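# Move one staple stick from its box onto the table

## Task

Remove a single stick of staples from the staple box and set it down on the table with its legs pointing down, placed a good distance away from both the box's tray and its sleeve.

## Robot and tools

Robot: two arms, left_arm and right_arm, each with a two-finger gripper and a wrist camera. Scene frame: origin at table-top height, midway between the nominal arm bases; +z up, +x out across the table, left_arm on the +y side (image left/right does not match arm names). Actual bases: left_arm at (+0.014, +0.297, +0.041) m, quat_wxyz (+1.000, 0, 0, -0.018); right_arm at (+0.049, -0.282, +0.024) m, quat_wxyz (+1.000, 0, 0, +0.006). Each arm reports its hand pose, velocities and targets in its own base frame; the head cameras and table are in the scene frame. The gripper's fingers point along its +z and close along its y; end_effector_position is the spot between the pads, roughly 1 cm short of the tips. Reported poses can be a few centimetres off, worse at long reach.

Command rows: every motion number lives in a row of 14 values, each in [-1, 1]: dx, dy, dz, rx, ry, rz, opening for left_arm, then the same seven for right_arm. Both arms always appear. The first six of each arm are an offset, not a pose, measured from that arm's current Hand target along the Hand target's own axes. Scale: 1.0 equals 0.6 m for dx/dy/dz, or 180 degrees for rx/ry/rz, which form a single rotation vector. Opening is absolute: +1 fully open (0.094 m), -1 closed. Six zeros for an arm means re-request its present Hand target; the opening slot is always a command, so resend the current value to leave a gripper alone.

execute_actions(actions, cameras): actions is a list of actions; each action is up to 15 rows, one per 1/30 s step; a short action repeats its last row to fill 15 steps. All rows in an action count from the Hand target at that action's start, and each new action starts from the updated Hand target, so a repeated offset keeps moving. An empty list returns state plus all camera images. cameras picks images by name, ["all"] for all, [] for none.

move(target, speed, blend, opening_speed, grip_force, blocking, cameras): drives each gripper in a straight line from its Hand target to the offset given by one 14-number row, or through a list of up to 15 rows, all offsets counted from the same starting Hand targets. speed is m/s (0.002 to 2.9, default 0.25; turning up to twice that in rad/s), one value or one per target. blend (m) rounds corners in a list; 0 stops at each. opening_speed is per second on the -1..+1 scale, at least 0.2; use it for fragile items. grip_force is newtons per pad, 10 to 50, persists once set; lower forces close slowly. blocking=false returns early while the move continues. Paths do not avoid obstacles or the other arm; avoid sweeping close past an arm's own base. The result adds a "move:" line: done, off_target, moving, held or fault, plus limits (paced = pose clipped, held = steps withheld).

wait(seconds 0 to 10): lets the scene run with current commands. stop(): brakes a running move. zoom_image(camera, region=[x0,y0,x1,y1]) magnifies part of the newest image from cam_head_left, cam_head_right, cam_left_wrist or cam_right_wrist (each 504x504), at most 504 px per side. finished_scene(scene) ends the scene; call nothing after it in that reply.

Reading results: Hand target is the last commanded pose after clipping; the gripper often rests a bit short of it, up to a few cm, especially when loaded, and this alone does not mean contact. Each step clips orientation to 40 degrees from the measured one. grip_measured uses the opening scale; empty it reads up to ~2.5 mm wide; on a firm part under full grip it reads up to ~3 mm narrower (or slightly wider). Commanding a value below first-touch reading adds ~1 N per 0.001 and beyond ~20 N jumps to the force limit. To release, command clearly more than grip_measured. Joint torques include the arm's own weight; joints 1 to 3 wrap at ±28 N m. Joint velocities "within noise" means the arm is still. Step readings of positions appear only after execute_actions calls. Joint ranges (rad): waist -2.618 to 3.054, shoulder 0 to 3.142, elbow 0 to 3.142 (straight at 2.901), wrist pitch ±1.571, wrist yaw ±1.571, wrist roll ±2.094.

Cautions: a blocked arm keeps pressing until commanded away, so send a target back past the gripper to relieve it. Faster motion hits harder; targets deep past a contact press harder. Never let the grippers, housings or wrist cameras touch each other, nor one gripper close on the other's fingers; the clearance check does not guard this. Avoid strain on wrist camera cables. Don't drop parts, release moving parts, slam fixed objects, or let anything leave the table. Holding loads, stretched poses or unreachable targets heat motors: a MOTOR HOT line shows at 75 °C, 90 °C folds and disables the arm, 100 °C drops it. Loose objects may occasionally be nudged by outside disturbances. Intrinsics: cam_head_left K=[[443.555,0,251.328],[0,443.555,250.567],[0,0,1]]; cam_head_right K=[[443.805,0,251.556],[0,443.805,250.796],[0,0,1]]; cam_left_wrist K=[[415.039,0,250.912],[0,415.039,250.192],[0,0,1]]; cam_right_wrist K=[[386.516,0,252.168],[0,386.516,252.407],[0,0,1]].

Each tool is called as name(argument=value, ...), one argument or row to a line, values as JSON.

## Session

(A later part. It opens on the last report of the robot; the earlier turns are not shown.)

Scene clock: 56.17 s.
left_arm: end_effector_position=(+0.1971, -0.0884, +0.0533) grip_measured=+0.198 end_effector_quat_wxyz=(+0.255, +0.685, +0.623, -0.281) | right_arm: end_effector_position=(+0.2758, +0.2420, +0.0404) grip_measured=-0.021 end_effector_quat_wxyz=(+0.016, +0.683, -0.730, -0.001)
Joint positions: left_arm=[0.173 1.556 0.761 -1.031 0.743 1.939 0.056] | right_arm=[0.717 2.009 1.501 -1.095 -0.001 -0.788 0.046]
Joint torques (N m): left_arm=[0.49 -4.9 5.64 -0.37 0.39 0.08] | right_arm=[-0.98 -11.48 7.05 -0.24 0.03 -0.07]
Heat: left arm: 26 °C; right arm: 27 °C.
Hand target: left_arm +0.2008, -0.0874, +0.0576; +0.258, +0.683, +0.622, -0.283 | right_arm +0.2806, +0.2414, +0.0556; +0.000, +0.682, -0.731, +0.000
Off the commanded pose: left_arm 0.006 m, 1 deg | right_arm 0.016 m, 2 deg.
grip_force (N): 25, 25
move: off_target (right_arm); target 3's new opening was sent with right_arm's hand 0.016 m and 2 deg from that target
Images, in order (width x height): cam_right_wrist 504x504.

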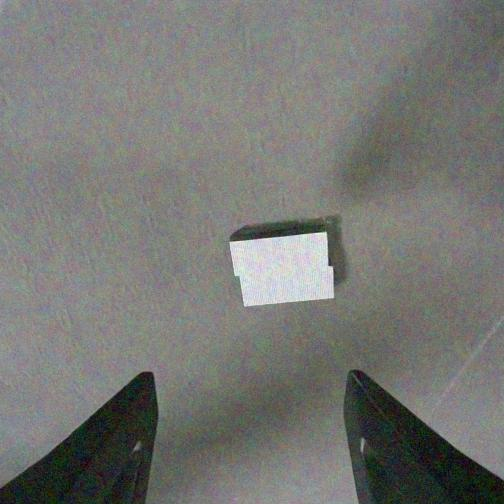

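move(
  target=[0,0,0,0,0,0,0.2,0,-0.015,0.097,0,0,-0.028,-0.02],
  speed=0.12,
  cameras=["cam_right_wrist"],
)

Scene clock: 57.77 s.
left_arm: end_effector_position=(+0.1971, -0.0884, +0.0533) grip_measured=+0.198 end_effector_quat_wxyz=(+0.255, +0.685, +0.623, -0.281) | right_arm: end_effector_position=(+0.2905, +0.2453, +0.0105) grip_measured=-0.021 end_effector_quat_wxyz=(-0.014, +0.714, -0.700, +0.001)
Joint positions: left_arm=[0.173 1.556 0.761 -1.031 0.743 1.939 0.056] | right_arm=[0.698 2.039 1.421 -0.925 -0.001 -0.892 0.046]
Joint torques (N m): left_arm=[0.53 -4.71 5.78 -0.38 0.39 0.11] | right_arm=[-0.76 -6.54 4.81 0.24 0 -0.07]
Heat: left arm: 26 °C; right arm: 27 °C.
Hand target: left_arm +0.2008, -0.0874, +0.0576; +0.258, +0.683, +0.622, -0.283 | right_arm +0.2896, +0.2408, -0.0025; +0.000, +0.714, -0.700, +0.000
Off the commanded pose: left_arm 0.006 m, 1 deg | right_arm 0.014 m, 2 deg.
grip_force (N): 25, 25
move: off_target (right_arm)
Images, in order (width x height): cam_right_wrist 504x504.

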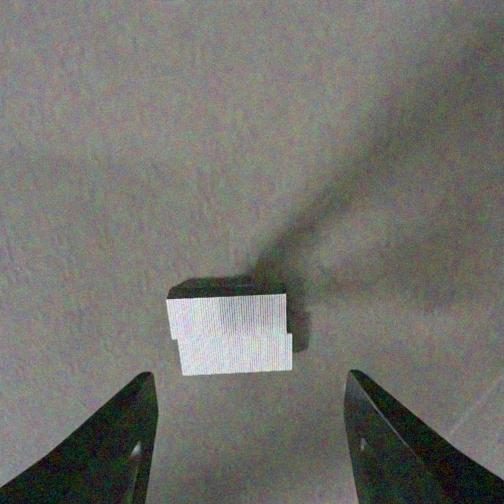

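move(
  target=[0,0,0,0,0,0,0.2,0.012,0.009,0.02,0,0,-0.013,-0.02],
  speed=0.08,
  cameras=["cam_right_wrist"],
)

Scene clock: 58.97 s.
left_arm: end_effector_position=(+0.1971, -0.0884, +0.0533) grip_measured=+0.198 end_effector_quat_wxyz=(+0.255, +0.685, +0.623, -0.281) | right_arm: end_effector_position=(+0.2850, +0.2391, -0.0045) grip_measured=-0.021 end_effector_quat_wxyz=(-0.010, +0.729, -0.684, +0.001)
Joint positions: left_arm=[0.173 1.556 0.761 -1.031 0.743 1.939 0.056] | right_arm=[0.695 2.039 1.356 -0.867 -0.001 -0.939 0.046]
Joint torques (N m): left_arm=[0.59 -4.64 5.7 -0.38 0.4 0.1] | right_arm=[-0.99 -7.19 4.53 0.22 0 -0.01]
Heat: left arm: 26 °C; right arm: 28 °C.
Hand target: left_arm +0.2008, -0.0874, +0.0576; +0.258, +0.683, +0.622, -0.283 | right_arm +0.2844, +0.2336, -0.0145; +0.000, +0.728, -0.686, +0.000
Off the commanded pose: left_arm 0.006 m, 1 deg | right_arm 0.011 m, 1 deg.
grip_force (N): 25, 25
move: off_target (right_arm)
Images, in order (width x height): cam_right_wrist 504x504.

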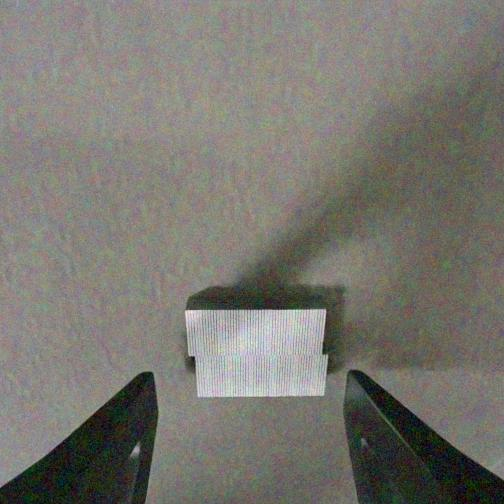

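move(
  target=[0,0,0,0,0,0,0.2,0.0085,-0.0047,0.012,0,0,0,-0.02],
  speed=0.06,
  cameras=["cam_right_wrist"],
)

Scene clock: 60.07 s.
left_arm: end_effector_position=(+0.1971, -0.0884, +0.0533) grip_measured=+0.198 end_effector_quat_wxyz=(+0.255, +0.685, +0.623, -0.281) | right_arm: end_effector_position=(+0.2903, +0.2344, -0.0079) grip_measured=-0.021 end_effector_quat_wxyz=(-0.016, +0.728, -0.685, +0.002)
Joint positions: left_arm=[0.173 1.556 0.761 -1.031 0.743 1.939 0.056] | right_arm=[0.676 2.039 1.341 -0.84 -0.001 -0.955 0.046]
Joint torques (N m): left_arm=[0.47 -4.71 5.76 -0.38 0.4 0.1] | right_arm=[-0.76 -6.56 4.16 0.17 0 -0.1]
Heat: left arm: 26 °C; right arm: 28 °C.
Hand target: left_arm +0.2008, -0.0874, +0.0576; +0.258, +0.683, +0.622, -0.283 | right_arm +0.2875, +0.2287, -0.0217; -0.001, +0.728, -0.686, +0.000
Off the commanded pose: left_arm 0.006 m, 1 deg | right_arm 0.015 m, 2 deg.
grip_force (N): 25, 25
move: off_target (right_arm)
Images, in order (width x height): cam_right_wrist 504x504.

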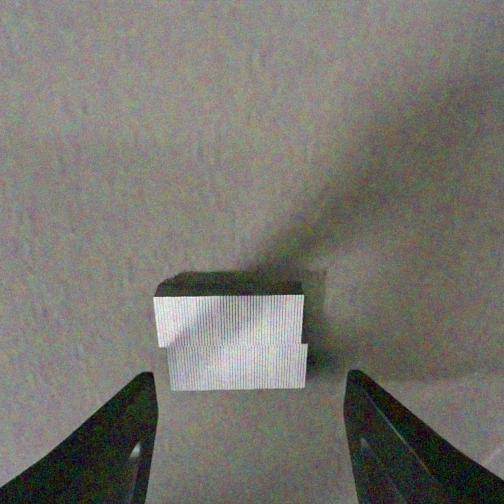

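move(
  target=[
    [0,0,0,0,0,0,0.2,0,0.006,0.009,0,0,0,-0.1],
    [0,0,0,0,0,0,0.2,0,0.006,0.009,0,0,0,-0.4],
  ],
  speed=0.06,
  grip_force=20,
  opening_speed=0.25,
  cameras=["cam_right_wrist"],
)

Scene clock: 63.93 s.
left_arm: end_effector_position=(+0.1971, -0.0884, +0.0533) grip_measured=+0.198 end_effector_quat_wxyz=(+0.255, +0.685, +0.623, -0.281) | right_arm: end_effector_position=(+0.2880, +0.2326, -0.0133) grip_measured=-0.341 end_effector_quat_wxyz=(-0.015, +0.728, -0.685, +0.002)
Joint positions: left_arm=[0.173 1.556 0.761 -1.031 0.743 1.939 0.056] | right_arm=[0.676 2.039 1.317 -0.817 -0.001 -0.955 0.031]
Joint torques (N m): left_arm=[0.64 -4.82 5.72 -0.37 0.41 0.08] | right_arm=[-0.05 -6.5 4.07 0.2 0.01 -0.02]
Heat: left arm: 26 °C; right arm: 28 °C.
Hand target: left_arm +0.2008, -0.0874, +0.0576; +0.258, +0.683, +0.622, -0.283 | right_arm +0.2839, +0.2284, -0.0271; +0.000, +0.728, -0.686, +0.000
Off the commanded pose: left_arm 0.006 m, 1 deg | right_arm 0.015 m, 2 deg.
grip_force (N): 20, 20
move: off_target (right_arm); target 2's new opening was sent with right_arm's hand 0.015 m and 2 deg from that target
Images, in order (width x height): cam_right_wrist 504x504.

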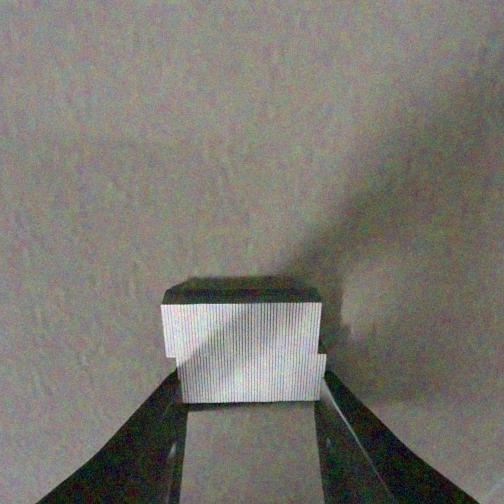

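move(
  target=[
    [0,0,0,0,0,0,0.2,0,0,-0.1,0,0,0,-0.4],
    [0,0,0,0,0,0,0.2,0,-0.17,-0.1,0,0,0,-0.4],
    [0,0,0,0,0,0,0.2,0,-0.17,-0.025,0,0,0,-0.4],
  ],
  speed=[0.06,0.12,0.08],
  blend=[0.01,0.01,0],
  cameras=["cam_right_wrist","cam_head_right"],
)

Scene clock: 67.10 s.
left_arm: end_effector_position=(+0.1971, -0.0884, +0.0533) grip_measured=+0.198 end_effector_quat_wxyz=(+0.255, +0.685, +0.623, -0.281) | right_arm: end_effector_position=(+0.3884, +0.2384, +0.0062) grip_measured=-0.342 end_effector_quat_wxyz=(-0.017, +0.727, -0.686, +0.004)
Joint positions: left_arm=[0.173 1.556 0.761 -1.031 0.743 1.939 0.056] | right_arm=[0.548 2.325 1.867 -1.077 -0.001 -1.08 0.031]
Joint torques (N m): left_arm=[0.54 -4.77 5.72 -0.38 0.43 0.09] | right_arm=[-0.35 -8.42 4.96 0.18 0.02 -0.09]
Heat: left arm: 26 °C; right arm: 28 °C.
Hand target: left_arm +0.2008, -0.0874, +0.0576; +0.258, +0.683, +0.622, -0.283 | right_arm +0.3858, +0.2345, -0.0121; -0.001, +0.728, -0.686, +0.000
Off the commanded pose: left_arm 0.006 m, 1 deg | right_arm 0.019 m, 2 deg.
grip_force (N): 20, 20
move: off_target (right_arm)
Images, in order (width x height): cam_head_right 504x504, cam_right_wrist 504x504.

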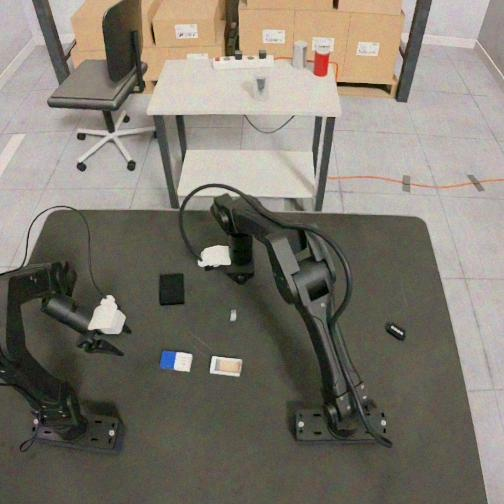

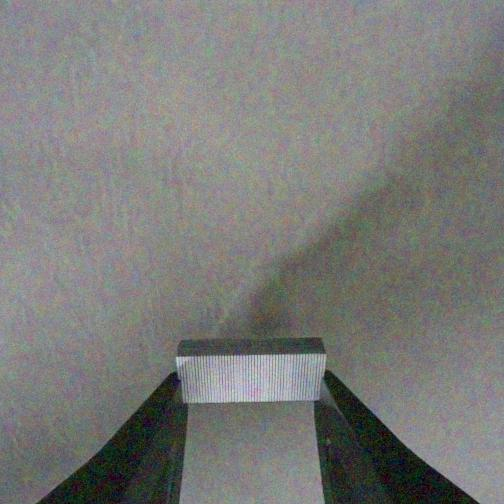

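move(
  target=[
    [0,0,0,0,0,0,0.2,0,0,0.02,0,0,0,-0.4],
    [0,0,0,0,0,0,0.2,0,0,0.032,0,0,0,-0.4],
  ],
  speed=0.04,
  cameras=["cam_right_wrist"],
)

move(
  target=[0,0,0,0,0,0,0.2,0,0,0.007,0,0,0,-0.4],
  speed=0.03,
  cameras=["cam_right_wrist"],
)

Scene clock: 68.77 s.
left_arm: end_effector_position=(+0.1971, -0.0884, +0.0533) grip_measured=+0.198 end_effector_quat_wxyz=(+0.255, +0.685, +0.623, -0.281) | right_arm: end_effector_position=(+0.3903, +0.2396, -0.0105) grip_measured=-0.342 end_effector_quat_wxyz=(-0.021, +0.727, -0.686, +0.005)
Joint positions: left_arm=[0.173 1.556 0.761 -1.031 0.743 1.939 0.056] | right_arm=[0.548 2.345 1.834 -1.017 -0.001 -1.08 0.031]
Joint torques (N m): left_arm=[0.64 -4.9 5.63 -0.36 0.41 0.09] | right_arm=[-0.57 -8.44 4.93 0.19 -0.02 -0.08]
Heat: left arm: 26 °C; right arm: 28 °C.
Hand target: left_arm +0.2008, -0.0874, +0.0576; +0.258, +0.683, +0.622, -0.283 | right_arm +0.3857, +0.2345, -0.0314; +0.000, +0.728, -0.686, +0.000
Off the commanded pose: left_arm 0.006 m, 1 deg | right_arm 0.022 m, 2 deg.
grip_force (N): 20, 20
move: off_target (right_arm)
Images, in order (width x height): cam_right_wrist 504x504.

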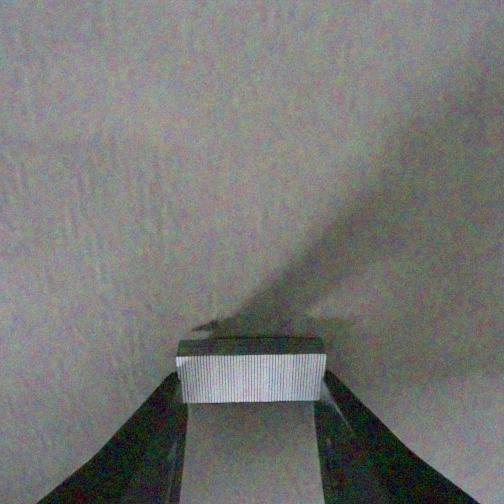

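Scene clock: 69.57 s.
left_arm: end_effector_position=(+0.1971, -0.0884, +0.0533) grip_measured=+0.198 end_effector_quat_wxyz=(+0.255, +0.685, +0.623, -0.281) | right_arm: end_effector_position=(+0.3913, +0.2402, -0.0120) grip_measured=-0.342 end_effector_quat_wxyz=(-0.024, +0.727, -0.686, +0.006)
Joint positions: left_arm=[0.173 1.556 0.761 -1.031 0.743 1.939 0.056] | right_arm=[0.548 2.345 1.827 -1.004 -0.001 -1.08 0.031]
Joint torques (N m): left_arm=[0.7 -4.79 5.63 -0.38 0.41 0.1] | right_arm=[-0.27 -7.82 4.51 0.21 0.02 -0.04]
Heat: left arm: 26 °C; right arm: 28 °C.
Hand target: left_arm +0.2008, -0.0874, +0.0576; +0.258, +0.683, +0.622, -0.283 | right_arm +0.3856, +0.2344, -0.0356; +0.000, +0.728, -0.686, +0.000
Off the commanded pose: left_arm 0.006 m, 1 deg | right_arm 0.025 m, 3 deg.
grip_force (N): 20, 20
move: off_target (right_arm)
Images, in order (width x height): cam_right_wrist 504x504.

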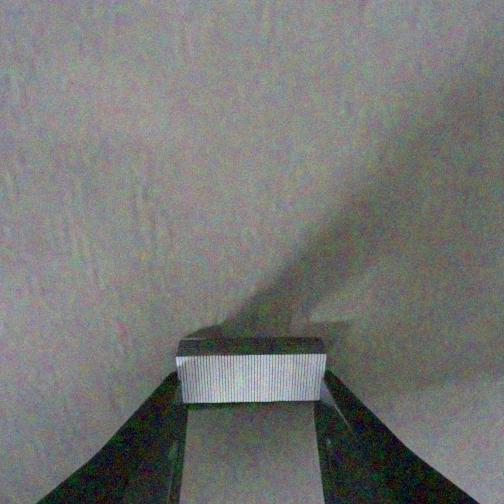

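move(
  target=[0,0,0,0,0,0,0.2,0,0,0.007,0,0,0,-0.4],
  speed=0.03,
  cameras=["cam_right_wrist"],
)

Scene clock: 70.37 s.
left_arm: end_effector_position=(+0.1971, -0.0884, +0.0533) grip_measured=+0.198 end_effector_quat_wxyz=(+0.255, +0.685, +0.623, -0.281) | right_arm: end_effector_position=(+0.3919, +0.2406, -0.0125) grip_measured=-0.342 end_effector_quat_wxyz=(-0.025, +0.727, -0.686, +0.006)
Joint positions: left_arm=[0.173 1.556 0.761 -1.031 0.743 1.939 0.056] | right_arm=[0.548 2.345 1.825 -0.998 -0.001 -1.081 0.031]
Joint torques (N m): left_arm=[0.61 -4.77 5.76 -0.38 0.43 0.09] | right_arm=[-0.25 -7.6 4.33 0.3 0.06 -0.06]
Heat: left arm: 26 °C; right arm: 28 °C.
Hand target: left_arm +0.2008, -0.0874, +0.0576; +0.258, +0.683, +0.622, -0.283 | right_arm +0.3857, +0.2345, -0.0397; +0.000, +0.728, -0.686, +0.000
Off the commanded pose: left_arm 0.006 m, 1 deg | right_arm 0.029 m, 3 deg.
grip_force (N): 20, 20
move: off_target (right_arm)
Images, in order (width x height): cam_right_wrist 504x504.

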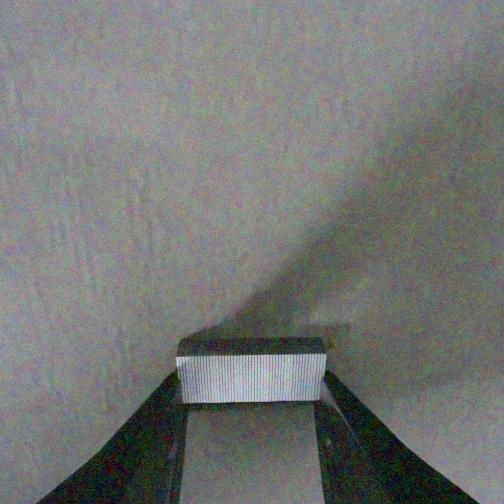

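move(
  target=[
    [0,0,0,0,0,0,0.2,0,0,0,0,0,0,-0.2],
    [0,0,0,0,0,0,0.2,0,0,-0.17,0,0,0,-0.2],
    [0,0,0,0,0,0,0.2,-0.045,0.173,-0.158,0,0,0.5,-0.5],
  ],
  speed=[0.05,0.12,0.3],
  opening_speed=0.6,
  cameras=["cam_right_wrist","cam_head_right"],
)

zoom_image(
  camera="cam_head_right",
  region=[150, 230, 310, 390],
)

Scene clock: 77.57 s.
left_arm: end_effector_position=(+0.1971, -0.0884, +0.0533) grip_measured=+0.198 end_effector_quat_wxyz=(+0.255, +0.685, +0.623, -0.281) | right_arm: end_effector_position=(+0.2815, +0.2523, +0.0449) grip_measured=-0.499 end_effector_quat_wxyz=(-0.014, -0.029, +0.999, -0.012)
Joint positions: left_arm=[0.173 1.556 0.761 -1.031 0.743 1.939 0.056] | right_arm=[0.728 2.05 1.579 -1.136 0.001 0.669 0.024]
Joint torques (N m): left_arm=[0.46 -4.82 5.71 -0.37 0.42 0.1] | right_arm=[0.69 -12.15 4.6 0.05 0.02 0.02]
Heat: left arm: 26 °C; right arm: 29 °C.
Hand target: left_arm +0.2008, -0.0874, +0.0576; +0.258, +0.683, +0.622, -0.283 | right_arm +0.2805, +0.2552, +0.0551; +0.000, -0.030, +1.000, +0.000
Off the commanded pose: left_arm 0.006 m, 1 deg | right_arm 0.011 m, 2 deg.
grip_force (N): 20, 20
move: off_target (right_arm); target 3's new opening was sent with right_arm's hand 0.011 m and 2 deg from that target
Images, in order (width x height): cam_head_right 504x504, cam_right_wrist 504x504.

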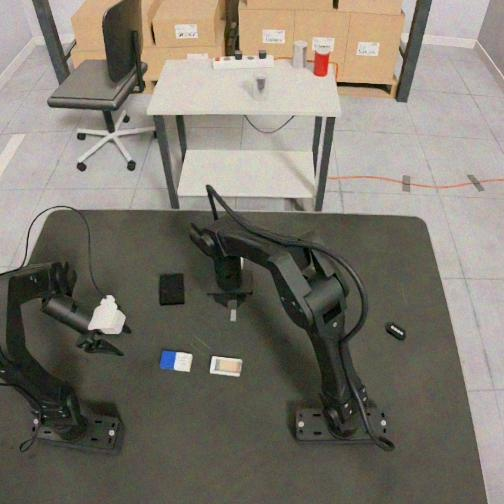

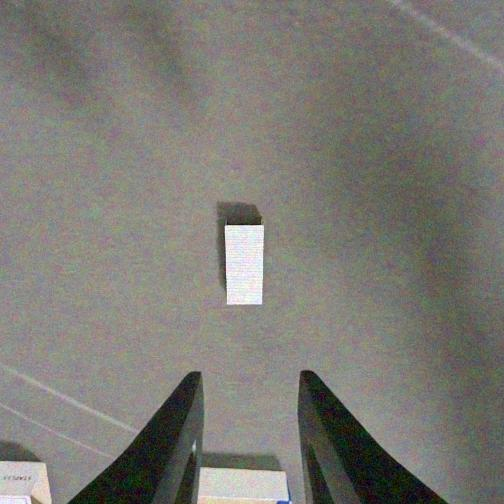

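Scaled by 3.150.

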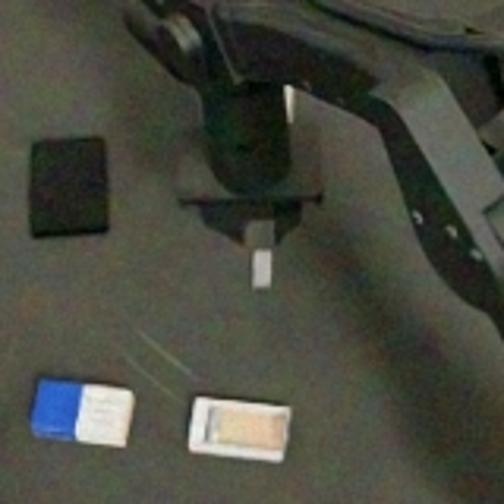

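move(
  target=[0,0,0,0,0,0,0.2,-0.01,0.0035,0.102,0,0,0,-0.5],
  speed=0.12,
  cameras=["cam_right_wrist"],
)

Scene clock: 79.00 s.
left_arm: end_effector_position=(+0.1971, -0.0884, +0.0533) grip_measured=+0.198 end_effector_quat_wxyz=(+0.255, +0.685, +0.623, -0.281) | right_arm: end_effector_position=(+0.2896, +0.2595, +0.0078) grip_measured=-0.499 end_effector_quat_wxyz=(+0.011, -0.029, +0.999, +0.009)
Joint positions: left_arm=[0.173 1.556 0.761 -1.031 0.743 1.939 0.056] | right_arm=[0.728 2.073 1.46 -0.93 0.001 0.669 0.024]
Joint torques (N m): left_arm=[0.61 -4.88 5.65 -0.36 0.38 0.07] | right_arm=[0.14 -6.86 4.83 0.2 0.02 -0.01]
Heat: left arm: 26 °C; right arm: 29 °C.
Hand target: left_arm +0.2008, -0.0874, +0.0576; +0.258, +0.683, +0.622, -0.283 | right_arm +0.2863, +0.2577, -0.0061; +0.000, -0.030, +1.000, +0.000
Off the commanded pose: left_arm 0.006 m, 1 deg | right_arm 0.014 m, 2 deg.
grip_force (N): 20, 20
move: off_target (right_arm)
Images, in order (width x height): cam_right_wrist 504x504.

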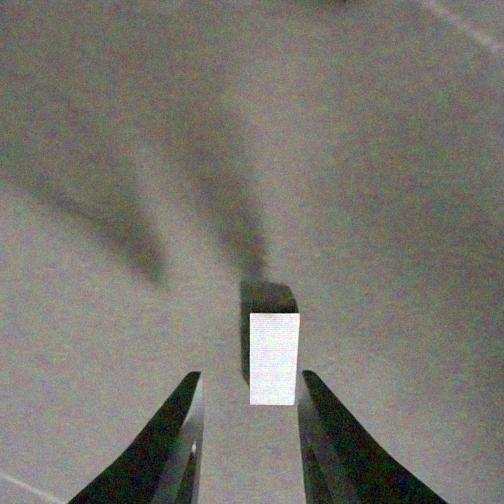

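move(
  target=[0,0,0,0,0,0,0.2,0.007,-0.0125,0.016,0,0,0,-0.5],
  speed=0.08,
  cameras=["cam_right_wrist"],
)

Scene clock: 80.13 s.
left_arm: end_effector_position=(+0.1971, -0.0884, +0.0533) grip_measured=+0.198 end_effector_quat_wxyz=(+0.255, +0.685, +0.623, -0.281) | right_arm: end_effector_position=(+0.2836, +0.2541, -0.0056) grip_measured=-0.499 end_effector_quat_wxyz=(+0.007, -0.031, +0.999, +0.006)
Joint positions: left_arm=[0.173 1.556 0.761 -1.031 0.743 1.939 0.056] | right_arm=[0.728 2.073 1.403 -0.882 0.001 0.665 0.024]
Joint torques (N m): left_arm=[0.62 -4.83 5.72 -0.38 0.43 0.1] | right_arm=[-0.69 -7.58 4.41 0.22 0.03 -0.09]
Heat: left arm: 26 °C; right arm: 30 °C.
Hand target: left_arm +0.2008, -0.0874, +0.0576; +0.258, +0.683, +0.622, -0.283 | right_arm +0.2826, +0.2500, -0.0157; +0.000, -0.030, +1.000, +0.000
Off the commanded pose: left_arm 0.006 m, 1 deg | right_arm 0.011 m, 1 deg.
grip_force (N): 20, 20
move: off_target (right_arm)
Images, in order (width x height): cam_right_wrist 504x504.

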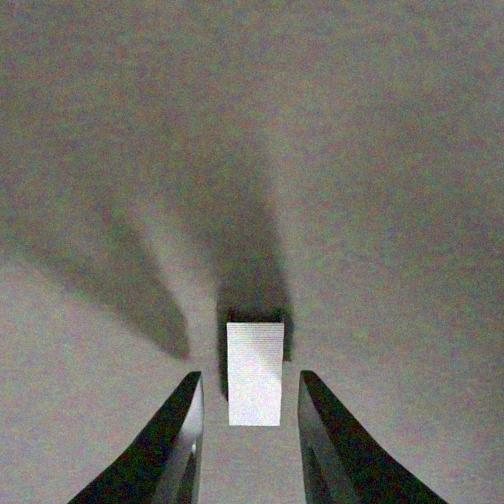

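move(
  target=[
    [0,0,0,0,0,0,0.2,0,0,0.009,0,0,0,-0.58],
    [0,0,0,0,0,0,0.2,0,0,0.009,0,0,0,-0.85],
  ],
  speed=0.06,
  grip_force=20,
  opening_speed=0.3,
  cameras=["cam_right_wrist"],
)

Scene clock: 82.97 s.
left_arm: end_effector_position=(+0.1971, -0.0884, +0.0533) grip_measured=+0.198 end_effector_quat_wxyz=(+0.255, +0.685, +0.623, -0.281) | right_arm: end_effector_position=(+0.2848, +0.2552, -0.0076) grip_measured=-0.849 end_effector_quat_wxyz=(+0.011, -0.031, +0.999, +0.009)
Joint positions: left_arm=[0.173 1.556 0.761 -1.031 0.743 1.939 0.056] | right_arm=[0.728 2.073 1.394 -0.863 0.001 0.665 0.007]
Joint torques (N m): left_arm=[0.66 -4.85 5.61 -0.38 0.44 0.07] | right_arm=[-0.7 -7.13 4.38 0.23 0.01 -0.01]
Heat: left arm: 26 °C; right arm: 30 °C.
Hand target: left_arm +0.2008, -0.0874, +0.0576; +0.258, +0.683, +0.622, -0.283 | right_arm +0.2826, +0.2500, -0.0211; +0.000, -0.030, +1.000, +0.000
Off the commanded pose: left_arm 0.006 m, 1 deg | right_arm 0.015 m, 2 deg.
grip_force (N): 20, 20
move: off_target (right_arm); target 2's new opening was sent with right_arm's hand 0.015 m and 2 deg from that target
Images, in order (width x height): cam_right_wrist 504x504.

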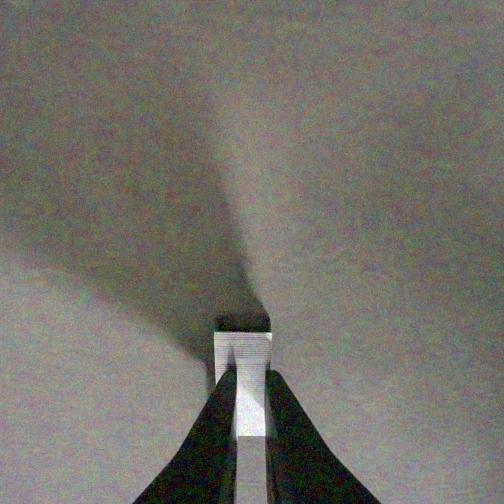

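move(
  target=[
    [0,0,0,0,0,0,0.2,0,0,-0.003,0,0,0,-0.5],
    [0,0,0,0,0,0,0.2,0,0.004,0.01,0,0,0,-0.5],
  ],
  speed=0.05,
  opening_speed=1,
  cameras=["cam_right_wrist"],
)

Scene clock: 84.67 s.
left_arm: end_effector_position=(+0.1971, -0.0884, +0.0533) grip_measured=+0.198 end_effector_quat_wxyz=(+0.255, +0.685, +0.623, -0.281) | right_arm: end_effector_position=(+0.2869, +0.2571, -0.0110) grip_measured=-0.501 end_effector_quat_wxyz=(+0.014, -0.031, +0.999, +0.011)
Joint positions: left_arm=[0.173 1.556 0.761 -1.031 0.743 1.939 0.056] | right_arm=[0.728 2.083 1.394 -0.847 0.001 0.665 0.023]
Joint torques (N m): left_arm=[0.46 -4.86 5.67 -0.37 0.42 0.08] | right_arm=[0.01 -6.75 4.15 0.31 -0.06 0.01]
Heat: left arm: 26 °C; right arm: 30 °C.
Hand target: left_arm +0.2008, -0.0874, +0.0576; +0.258, +0.683, +0.622, -0.283 | right_arm +0.2824, +0.2523, -0.0271; +0.000, -0.030, +1.000, +0.000
Off the commanded pose: left_arm 0.006 m, 1 deg | right_arm 0.017 m, 2 deg.
grip_force (N): 20, 20
move: off_target (right_arm)
Images, in order (width x height): cam_right_wrist 504x504.

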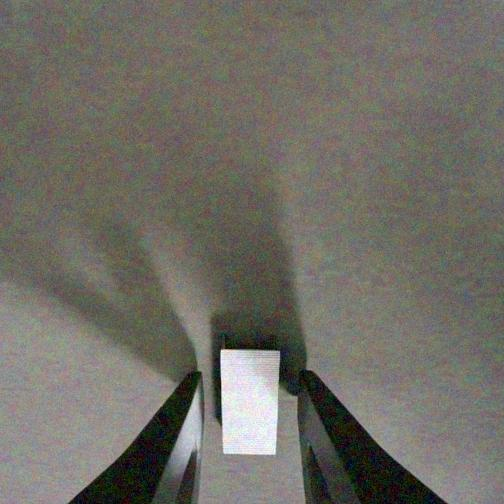

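move(
  target=[
    [0,0,0,0,0,0,0.2,0.004,0,0.003,0,0,0,-0.58],
    [0,0,0,0,0,0,0.2,0.004,0,0.003,0,0,0,-0.85],
  ],
  speed=0.06,
  opening_speed=0.3,
  cameras=["cam_right_wrist"],
)

Scene clock: 87.27 s.
left_arm: end_effector_position=(+0.1971, -0.0884, +0.0533) grip_measured=+0.198 end_effector_quat_wxyz=(+0.255, +0.685, +0.623, -0.281) | right_arm: end_effector_position=(+0.2855, +0.2558, -0.0134) grip_measured=-0.728 end_effector_quat_wxyz=(+0.012, -0.031, +0.999, +0.010)
Joint positions: left_arm=[0.173 1.556 0.761 -1.031 0.743 1.939 0.056] | right_arm=[0.728 2.083 1.384 -0.84 0.001 0.665 0.013]
Joint torques (N m): left_arm=[0.5 -4.82 5.71 -0.37 0.44 0.09] | right_arm=[0.25 -6.84 3.88 0.22 -0.03 0.02]
Heat: left arm: 26 °C; right arm: 29 °C.
Hand target: left_arm +0.2008, -0.0874, +0.0576; +0.258, +0.683, +0.622, -0.283 | right_arm +0.2801, +0.2523, -0.0289; +0.000, -0.030, +1.000, +0.001
Off the commanded pose: left_arm 0.006 m, 1 deg | right_arm 0.017 m, 2 deg.
grip_force (N): 20, 20
move: off_target (right_arm); target 2's new opening was sent with right_arm's hand 0.017 m and 2 deg from that target
Images, in order (width x height): cam_right_wrist 504x504.

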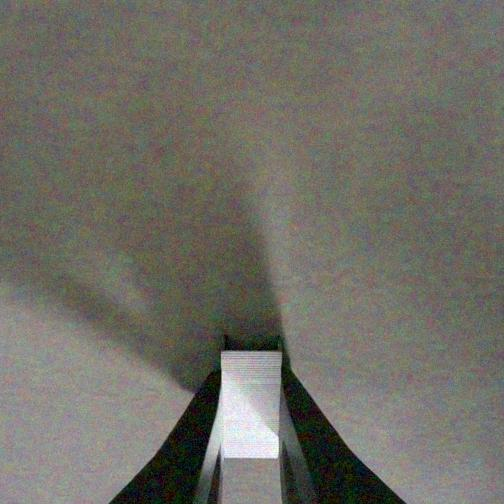

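move(
  target=[
    [0,0,0,0,0,0,0.2,0,0,-0.15,0,0,0,-0.85],
    [0,0,0,0,0,0,0.2,0.227,0.022,-0.14,0,0,0.039,-0.85],
  ],
  speed=0.12,
  blend=[0.02,0],
  cameras=["cam_right_wrist"],
)

Scene clock: 90.13 s.
left_arm: end_effector_position=(+0.1971, -0.0884, +0.0533) grip_measured=+0.198 end_effector_quat_wxyz=(+0.255, +0.685, +0.623, -0.281) | right_arm: end_effector_position=(+0.1446, +0.2572, +0.0507) grip_measured=-0.728 end_effector_quat_wxyz=(-0.006, +0.030, +0.999, -0.010)
Joint positions: left_arm=[0.173 1.556 0.761 -1.031 0.743 1.939 0.056] | right_arm=[1.054 1.729 1.174 -1.04 -0.002 1.114 0.013]
Joint torques (N m): left_arm=[0.47 -4.71 5.71 -0.39 0.44 0.11] | right_arm=[0.54 -8.69 4.56 0.06 0.03 0.1]
Heat: left arm: 26 °C; right arm: 30 °C.
Hand target: left_arm +0.2008, -0.0874, +0.0576; +0.258, +0.683, +0.622, -0.283 | right_arm +0.1434, +0.2572, +0.0551; +0.000, +0.031, +1.000, +0.001
Off the commanded pose: left_arm 0.006 m, 1 deg | right_arm 0.005 m, 1 deg.
grip_force (N): 20, 20
move: done
Images, in order (width x height): cam_right_wrist 504x504.

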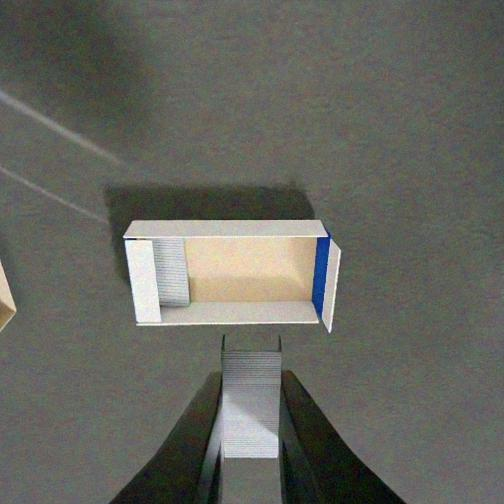

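move(
  target=[0,0,0,0,0,0,0.2,-0.0045,0,0.09,0,0,0,-0.85],
  speed=0.1,
  cameras=["cam_right_wrist"],
)

Scene clock: 91.90 s.
left_arm: end_effector_position=(+0.1971, -0.0884, +0.0533) grip_measured=+0.198 end_effector_quat_wxyz=(+0.255, +0.685, +0.623, -0.281) | right_arm: end_effector_position=(+0.1466, +0.2606, +0.0097) grip_measured=-0.728 end_effector_quat_wxyz=(+0.004, +0.030, +0.999, +0.010)
Joint positions: left_arm=[0.173 1.556 0.761 -1.031 0.743 1.939 0.056] | right_arm=[1.054 1.764 1.039 -0.825 -0.002 1.114 0.013]
Joint torques (N m): left_arm=[0.55 -4.79 5.64 -0.37 0.4 0.1] | right_arm=[-0.1 -4.55 4.77 0.22 0.05 0.03]
Heat: left arm: 26 °C; right arm: 29 °C.
Hand target: left_arm +0.2008, -0.0874, +0.0576; +0.258, +0.683, +0.622, -0.283 | right_arm +0.1460, +0.2569, +0.0010; +0.000, +0.031, +1.000, +0.000
Off the commanded pose: left_arm 0.006 m, 1 deg | right_arm 0.009 m, 1 deg.
grip_force (N): 20, 20
move: done
Images, in order (width x height): cam_right_wrist 504x504.

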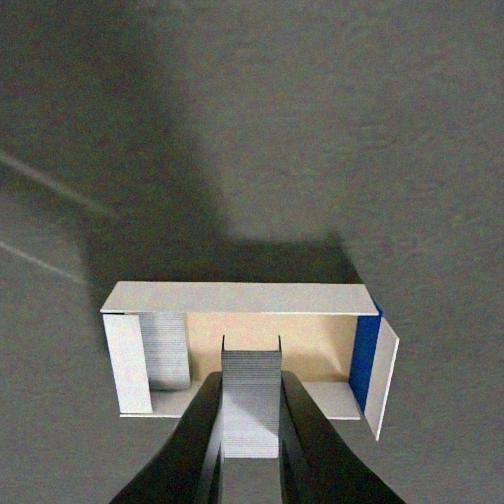

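move(
  target=[0,0,0,0,0,0,0.2,0.007,-0.002,0.012,0,0,0,-0.85],
  speed=0.06,
  cameras=["cam_right_wrist"],
)

zoom_image(
  camera="cam_right_wrist",
  region=[90, 270, 410, 490],
)

Scene clock: 93.07 s.
left_arm: end_effector_position=(+0.1971, -0.0884, +0.0533) grip_measured=+0.198 end_effector_quat_wxyz=(+0.255, +0.685, +0.623, -0.281) | right_arm: end_effector_position=(+0.1461, +0.2598, +0.0045) grip_measured=-0.728 end_effector_quat_wxyz=(+0.006, +0.032, +0.999, +0.013)
Joint positions: left_arm=[0.173 1.556 0.761 -1.031 0.743 1.939 0.056] | right_arm=[1.054 1.764 1.015 -0.794 -0.002 1.118 0.013]
Joint torques (N m): left_arm=[0.69 -4.72 5.61 -0.36 0.43 0.12] | right_arm=[0.8 -4.36 4.04 0.12 0.02 0.04]
Heat: left arm: 26 °C; right arm: 29 °C.
Hand target: left_arm +0.2008, -0.0874, +0.0576; +0.258, +0.683, +0.622, -0.283 | right_arm +0.1418, +0.2561, -0.0061; +0.000, +0.031, +1.000, +0.000
Off the commanded pose: left_arm 0.006 m, 1 deg | right_arm 0.012 m, 2 deg.
grip_force (N): 20, 20
move: off_target (right_arm)
Images, in order (width x height): cam_right_wrist 504x504.

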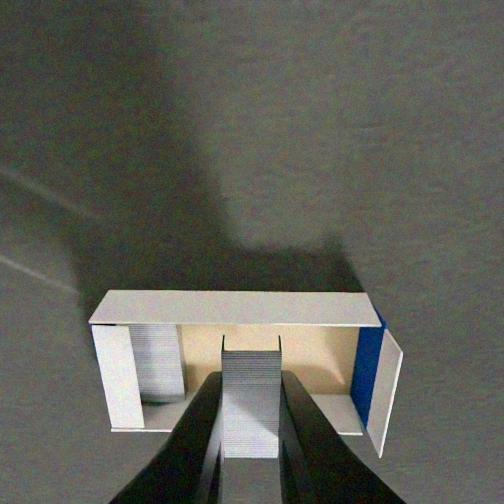

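Scaled by 1.575.

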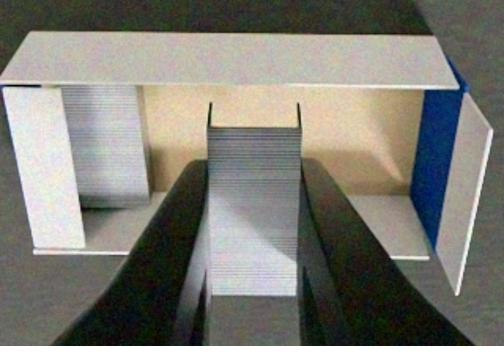

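move(
  target=[0,0,0,0,0,0,0.2,0.008,-0.002,0,0,0,0,-0.85],
  speed=0.05,
  cameras=["cam_right_wrist"],
)

Scene clock: 94.00 s.
left_arm: end_effector_position=(+0.1971, -0.0884, +0.0533) grip_measured=+0.198 end_effector_quat_wxyz=(+0.255, +0.685, +0.623, -0.281) | right_arm: end_effector_position=(+0.1408, +0.2581, +0.0016) grip_measured=-0.728 end_effector_quat_wxyz=(+0.004, +0.032, +0.999, +0.009)
Joint positions: left_arm=[0.173 1.556 0.761 -1.031 0.743 1.939 0.056] | right_arm=[1.067 1.764 1.002 -0.79 -0.002 1.13 0.013]
Joint torques (N m): left_arm=[0.68 -4.79 5.67 -0.35 0.39 0.09] | right_arm=[0.51 -5.11 4.08 0.15 -0.03 0.11]
Heat: left arm: 26 °C; right arm: 29 °C.
Hand target: left_arm +0.2008, -0.0874, +0.0576; +0.258, +0.683, +0.622, -0.283 | right_arm +0.1369, +0.2552, -0.0061; +0.000, +0.031, +1.000, +0.000
Off the commanded pose: left_arm 0.006 m, 1 deg | right_arm 0.009 m, 1 deg.
grip_force (N): 20, 20
move: done
Images, in order (width x height): cam_right_wrist 504x504.

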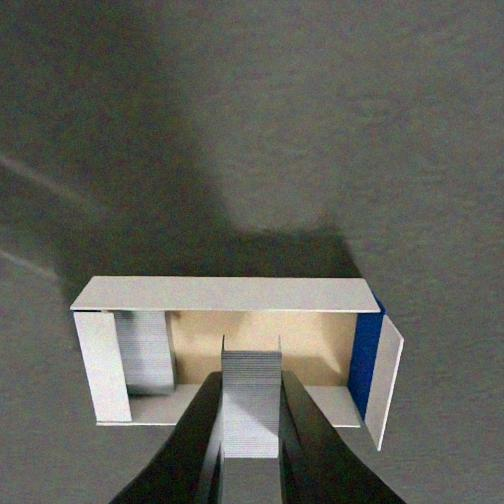

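move(
  target=[0,0,0,0,0,0,0.2,-0.0045,0,0.004,0,0,0,-0.85],
  speed=0.04,
  cameras=["cam_right_wrist"],
)

zoom_image(
  camera="cam_right_wrist",
  region=[90, 270, 410, 490],
)

Scene clock: 94.87 s.
left_arm: end_effector_position=(+0.1971, -0.0884, +0.0533) grip_measured=+0.198 end_effector_quat_wxyz=(+0.255, +0.685, +0.623, -0.281) | right_arm: end_effector_position=(+0.1418, +0.2600, +0.0017) grip_measured=-0.728 end_effector_quat_wxyz=(+0.006, +0.032, +0.999, +0.013)
Joint positions: left_arm=[0.173 1.556 0.761 -1.031 0.743 1.939 0.056] | right_arm=[1.067 1.764 1.002 -0.782 -0.002 1.13 0.013]
Joint torques (N m): left_arm=[0.47 -4.79 5.71 -0.39 0.39 0.11] | right_arm=[-0.32 -4.67 4.25 0.15 0.1 -0.05]
Heat: left arm: 26 °C; right arm: 29 °C.
Hand target: left_arm +0.2008, -0.0874, +0.0576; +0.258, +0.683, +0.622, -0.283 | right_arm +0.1396, +0.2550, -0.0085; +0.000, +0.031, +1.000, +0.000
Off the commanded pose: left_arm 0.006 m, 1 deg | right_arm 0.012 m, 2 deg.
grip_force (N): 20, 20
move: off_target (right_arm)
Images, in order (width x height): cam_right_wrist 504x504.

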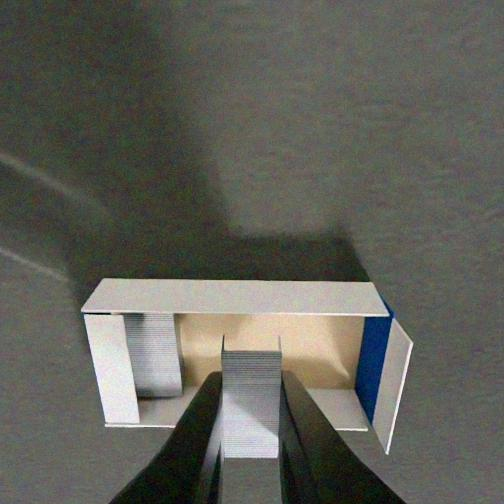

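Scaled by 1.575.

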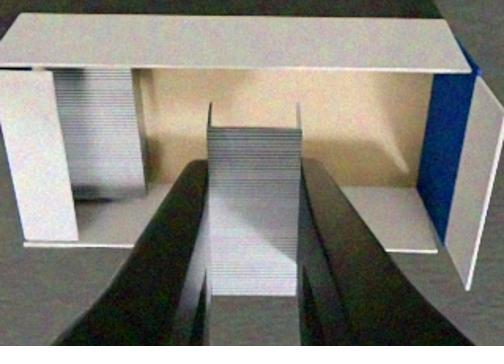

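move(
  target=[0,0,0,0,0,0,0.2,0,0,0.009,0,0,0,-0.85],
  speed=0.03,
  cameras=["cam_right_wrist"],
)

zoom_image(
  camera="cam_right_wrist",
  region=[90, 270, 410, 490],
)

Scene clock: 121.40 s.
left_arm: end_effector_position=(+0.1971, -0.0884, +0.0533) grip_measured=+0.198 end_effector_quat_wxyz=(+0.255, +0.685, +0.623, -0.281) | right_arm: end_effector_position=(+0.1422, +0.2606, -0.0009) grip_measured=-0.728 end_effector_quat_wxyz=(+0.006, +0.032, +0.999, +0.014)
Joint positions: left_arm=[0.173 1.556 0.761 -1.031 0.743 1.939 0.056] | right_arm=[1.067 1.769 0.996 -0.767 -0.002 1.13 0.013]
Joint torques (N m): left_arm=[0.64 -4.79 5.75 -0.39 0.4 0.11] | right_arm=[0.08 -3.96 3.48 0.29 0.01 -0.01]
Heat: left arm: 26 °C; right arm: 28 °C.
Hand target: left_arm +0.2008, -0.0874, +0.0576; +0.258, +0.683, +0.622, -0.283 | right_arm +0.1396, +0.2550, -0.0140; +0.000, +0.031, +1.000, +0.000
Off the commanded pose: left_arm 0.006 m, 1 deg | right_arm 0.014 m, 2 deg.
grip_force (N): 20, 20
move: off_target (right_arm)
Images, in order (width x height): cam_right_wrist 504x504.

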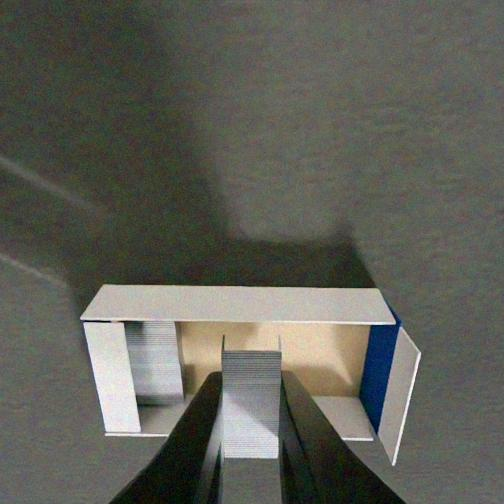

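Scaled by 1.575.

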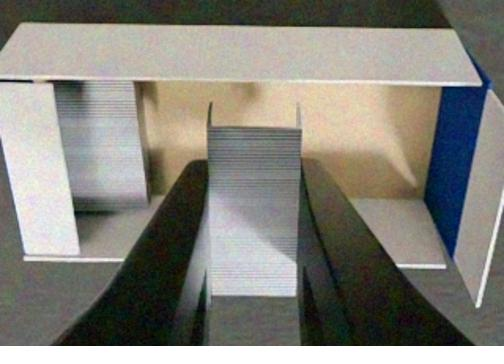

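move(
  target=[0,0,0,0,0,0,0.2,0.001,0,0.01,0,0,0,-0.85],
  speed=0.03,
  cameras=["cam_right_wrist"],
)

Scene clock: 122.47 s.
left_arm: end_effector_position=(+0.1971, -0.0884, +0.0533) grip_measured=+0.198 end_effector_quat_wxyz=(+0.255, +0.685, +0.623, -0.281) | right_arm: end_effector_position=(+0.1417, +0.2597, -0.0100) grip_measured=-0.728 end_effector_quat_wxyz=(+0.005, +0.032, +0.999, +0.012)
Joint positions: left_arm=[0.173 1.556 0.761 -1.031 0.743 1.939 0.056] | right_arm=[1.067 1.788 0.979 -0.735 -0.002 1.13 0.013]
Joint torques (N m): left_arm=[0.57 -4.72 5.68 -0.38 0.4 0.09] | right_arm=[0.12 -4.49 3.97 0.16 0.02 -0.01]
Heat: left arm: 26 °C; right arm: 28 °C.
Hand target: left_arm +0.2008, -0.0874, +0.0576; +0.258, +0.683, +0.622, -0.283 | right_arm +0.1390, +0.2551, -0.0199; +0.000, +0.031, +1.000, +0.000
Off the commanded pose: left_arm 0.006 m, 1 deg | right_arm 0.011 m, 1 deg.
grip_force (N): 20, 20
move: off_target (right_arm)
Images, in order (width x height): cam_right_wrist 504x504.

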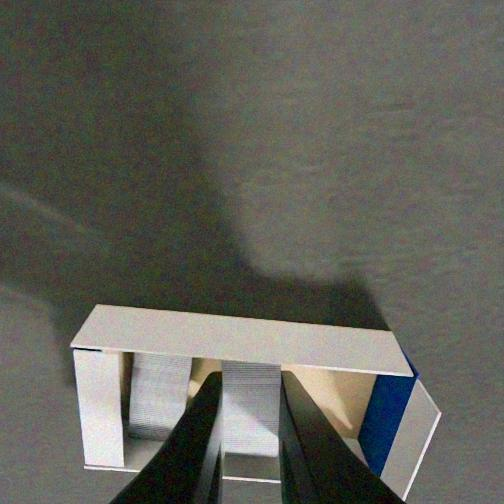

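move(
  target=[0,0,0,0,0,0,0.2,0,0,0.006,0,0,0,-0.85],
  speed=0.03,
  cameras=["cam_right_wrist"],
)

Scene clock: 123.33 s.
left_arm: end_effector_position=(+0.1971, -0.0884, +0.0533) grip_measured=+0.198 end_effector_quat_wxyz=(+0.255, +0.685, +0.623, -0.281) | right_arm: end_effector_position=(+0.1417, +0.2599, -0.0133) grip_measured=-0.728 end_effector_quat_wxyz=(+0.005, +0.032, +0.999, +0.012)
Joint positions: left_arm=[0.173 1.556 0.761 -1.031 0.743 1.939 0.056] | right_arm=[1.067 1.796 0.973 -0.721 -0.002 1.13 0.013]
Joint torques (N m): left_arm=[0.59 -4.72 5.6 -0.37 0.42 0.11] | right_arm=[0.08 -4.48 3.97 0.2 -0.05 -0.05]
Heat: left arm: 26 °C; right arm: 28 °C.
Hand target: left_arm +0.2008, -0.0874, +0.0576; +0.258, +0.683, +0.622, -0.283 | right_arm +0.1390, +0.2551, -0.0236; +0.000, +0.031, +1.000, +0.000
Off the commanded pose: left_arm 0.006 m, 1 deg | right_arm 0.012 m, 1 deg.
grip_force (N): 20, 20
move: off_target (right_arm)
Images, in order (width x height): cam_right_wrist 504x504.

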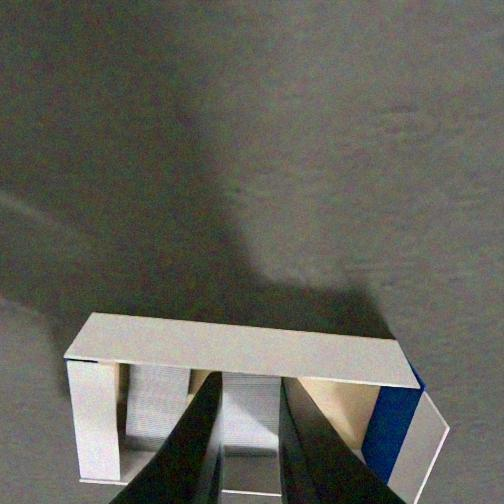

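Release and lift straight up.

move(
  target=[
    [0,0,0,0,0,0,0.2,0,0,0,0,0,0,-0.6],
    [0,0,0,0,0,0,0.2,0,0,-0.17,0,0,0,-0.6],
  ],
  speed=0.08,
  opening_speed=0.5,
  cameras=["cam_right_wrist","cam_head_right"],
)

zoom_image(
  camera="cam_head_right",
  region=[150, 230, 310, 390],
)

Scene clock: 126.13 s.
left_arm: end_effector_position=(+0.1971, -0.0884, +0.0533) grip_measured=+0.198 end_effector_quat_wxyz=(+0.255, +0.685, +0.623, -0.281) | right_arm: end_effector_position=(+0.1376, +0.2523, +0.0663) grip_measured=-0.601 end_effector_quat_wxyz=(-0.007, +0.032, +0.999, -0.011)
Joint positions: left_arm=[0.173 1.556 0.761 -1.031 0.743 1.939 0.056] | right_arm=[1.067 1.685 1.188 -1.1 -0.002 1.13 0.019]
Joint torques (N m): left_arm=[0.44 -4.75 5.65 -0.37 0.41 0.09] | right_arm=[-0.03 -7.98 7.84 -0.23 0.01 -0.01]
Heat: left arm: 26 °C; right arm: 28 °C.
Hand target: left_arm +0.2008, -0.0874, +0.0576; +0.258, +0.683, +0.622, -0.283 | right_arm +0.1390, +0.2550, +0.0785; +0.000, +0.031, +1.000, +0.000
Off the commanded pose: left_arm 0.006 m, 1 deg | right_arm 0.013 m, 2 deg.
grip_force (N): 20, 20
move: off_target (right_arm)
Images, in order (width x height): cam_head_right 504x504, cam_right_wrist 504x504.

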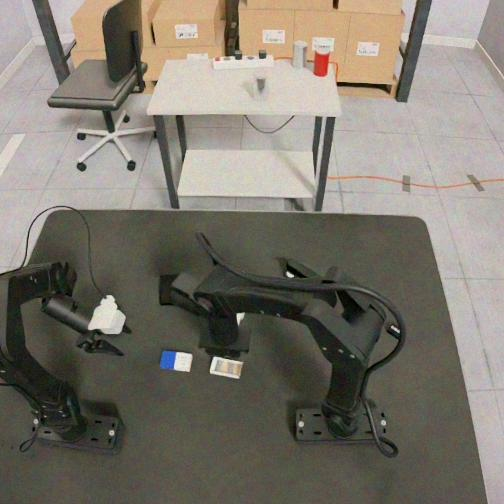

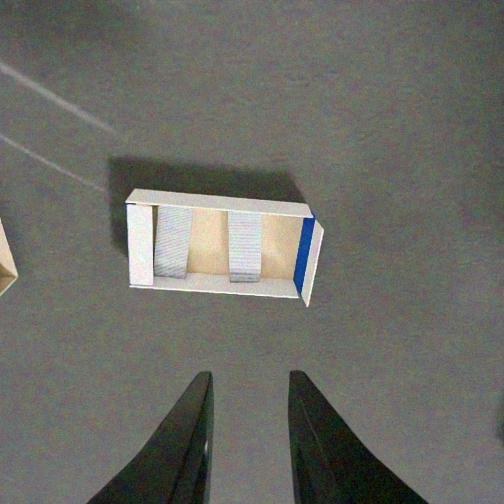

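Scaled by 3.150.

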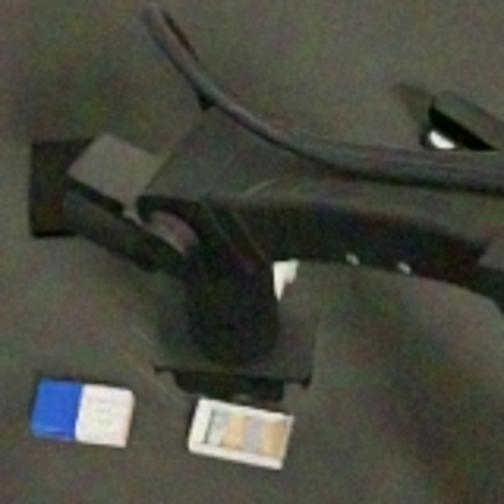

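move(
  target=[0,0,0,0,0,0,0.2,0,-0.25,-0.05,0,0,0,-0.6],
  speed=0.3,
  cameras=["cam_head_left","cam_right_wrist"],
)

zoom_image(
  camera="cam_head_left",
  region=[140, 220, 320, 400],
)

Scene clock: 127.73 s.
left_arm: end_effector_position=(+0.1971, -0.0884, +0.0533) grip_measured=+0.198 end_effector_quat_wxyz=(+0.255, +0.685, +0.623, -0.281) | right_arm: end_effector_position=(+0.1349, +0.1117, +0.1103) grip_measured=-0.601 end_effector_quat_wxyz=(+0.008, +0.030, +1.000, +0.007)
Joint positions: left_arm=[0.173 1.556 0.761 -1.031 0.743 1.939 0.056] | right_arm=[0.685 1.173 0.928 -1.305 -0.001 0.744 0.019]
Joint torques (N m): left_arm=[0.62 -4.82 5.71 -0.38 0.4 0.1] | right_arm=[-0.75 -2.54 4.92 -0.14 0.01 -0.03]
Heat: left arm: 26 °C; right arm: 28 °C.
Hand target: left_arm +0.2008, -0.0874, +0.0576; +0.258, +0.683, +0.622, -0.283 | right_arm +0.1295, +0.1053, +0.1084; +0.000, +0.031, +1.000, +0.000
Off the commanded pose: left_arm 0.006 m, 1 deg | right_arm 0.009 m, 1 deg.
grip_force (N): 20, 20
move: done
Images, in order (width x height): cam_head_left 504x504, cam_right_wrist 504x504.

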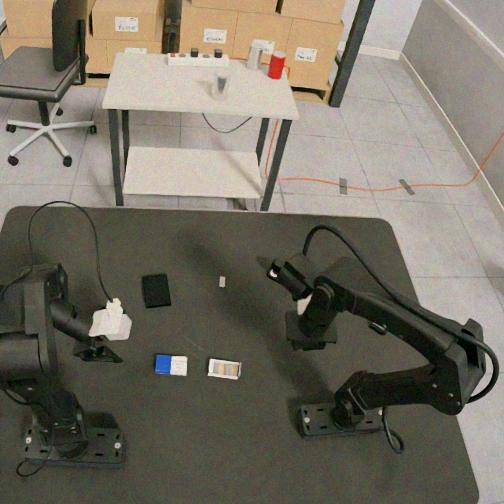

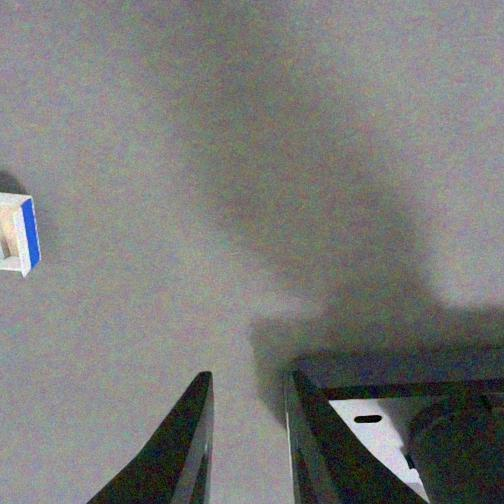

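Scaled by 2.800.

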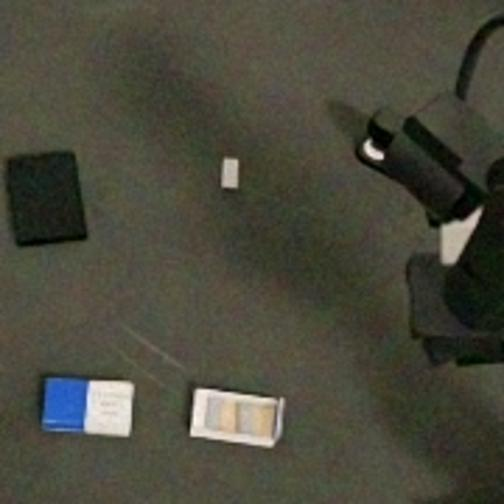

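finished_scene(
  scene=2,
)

The scene is finished: the task was done.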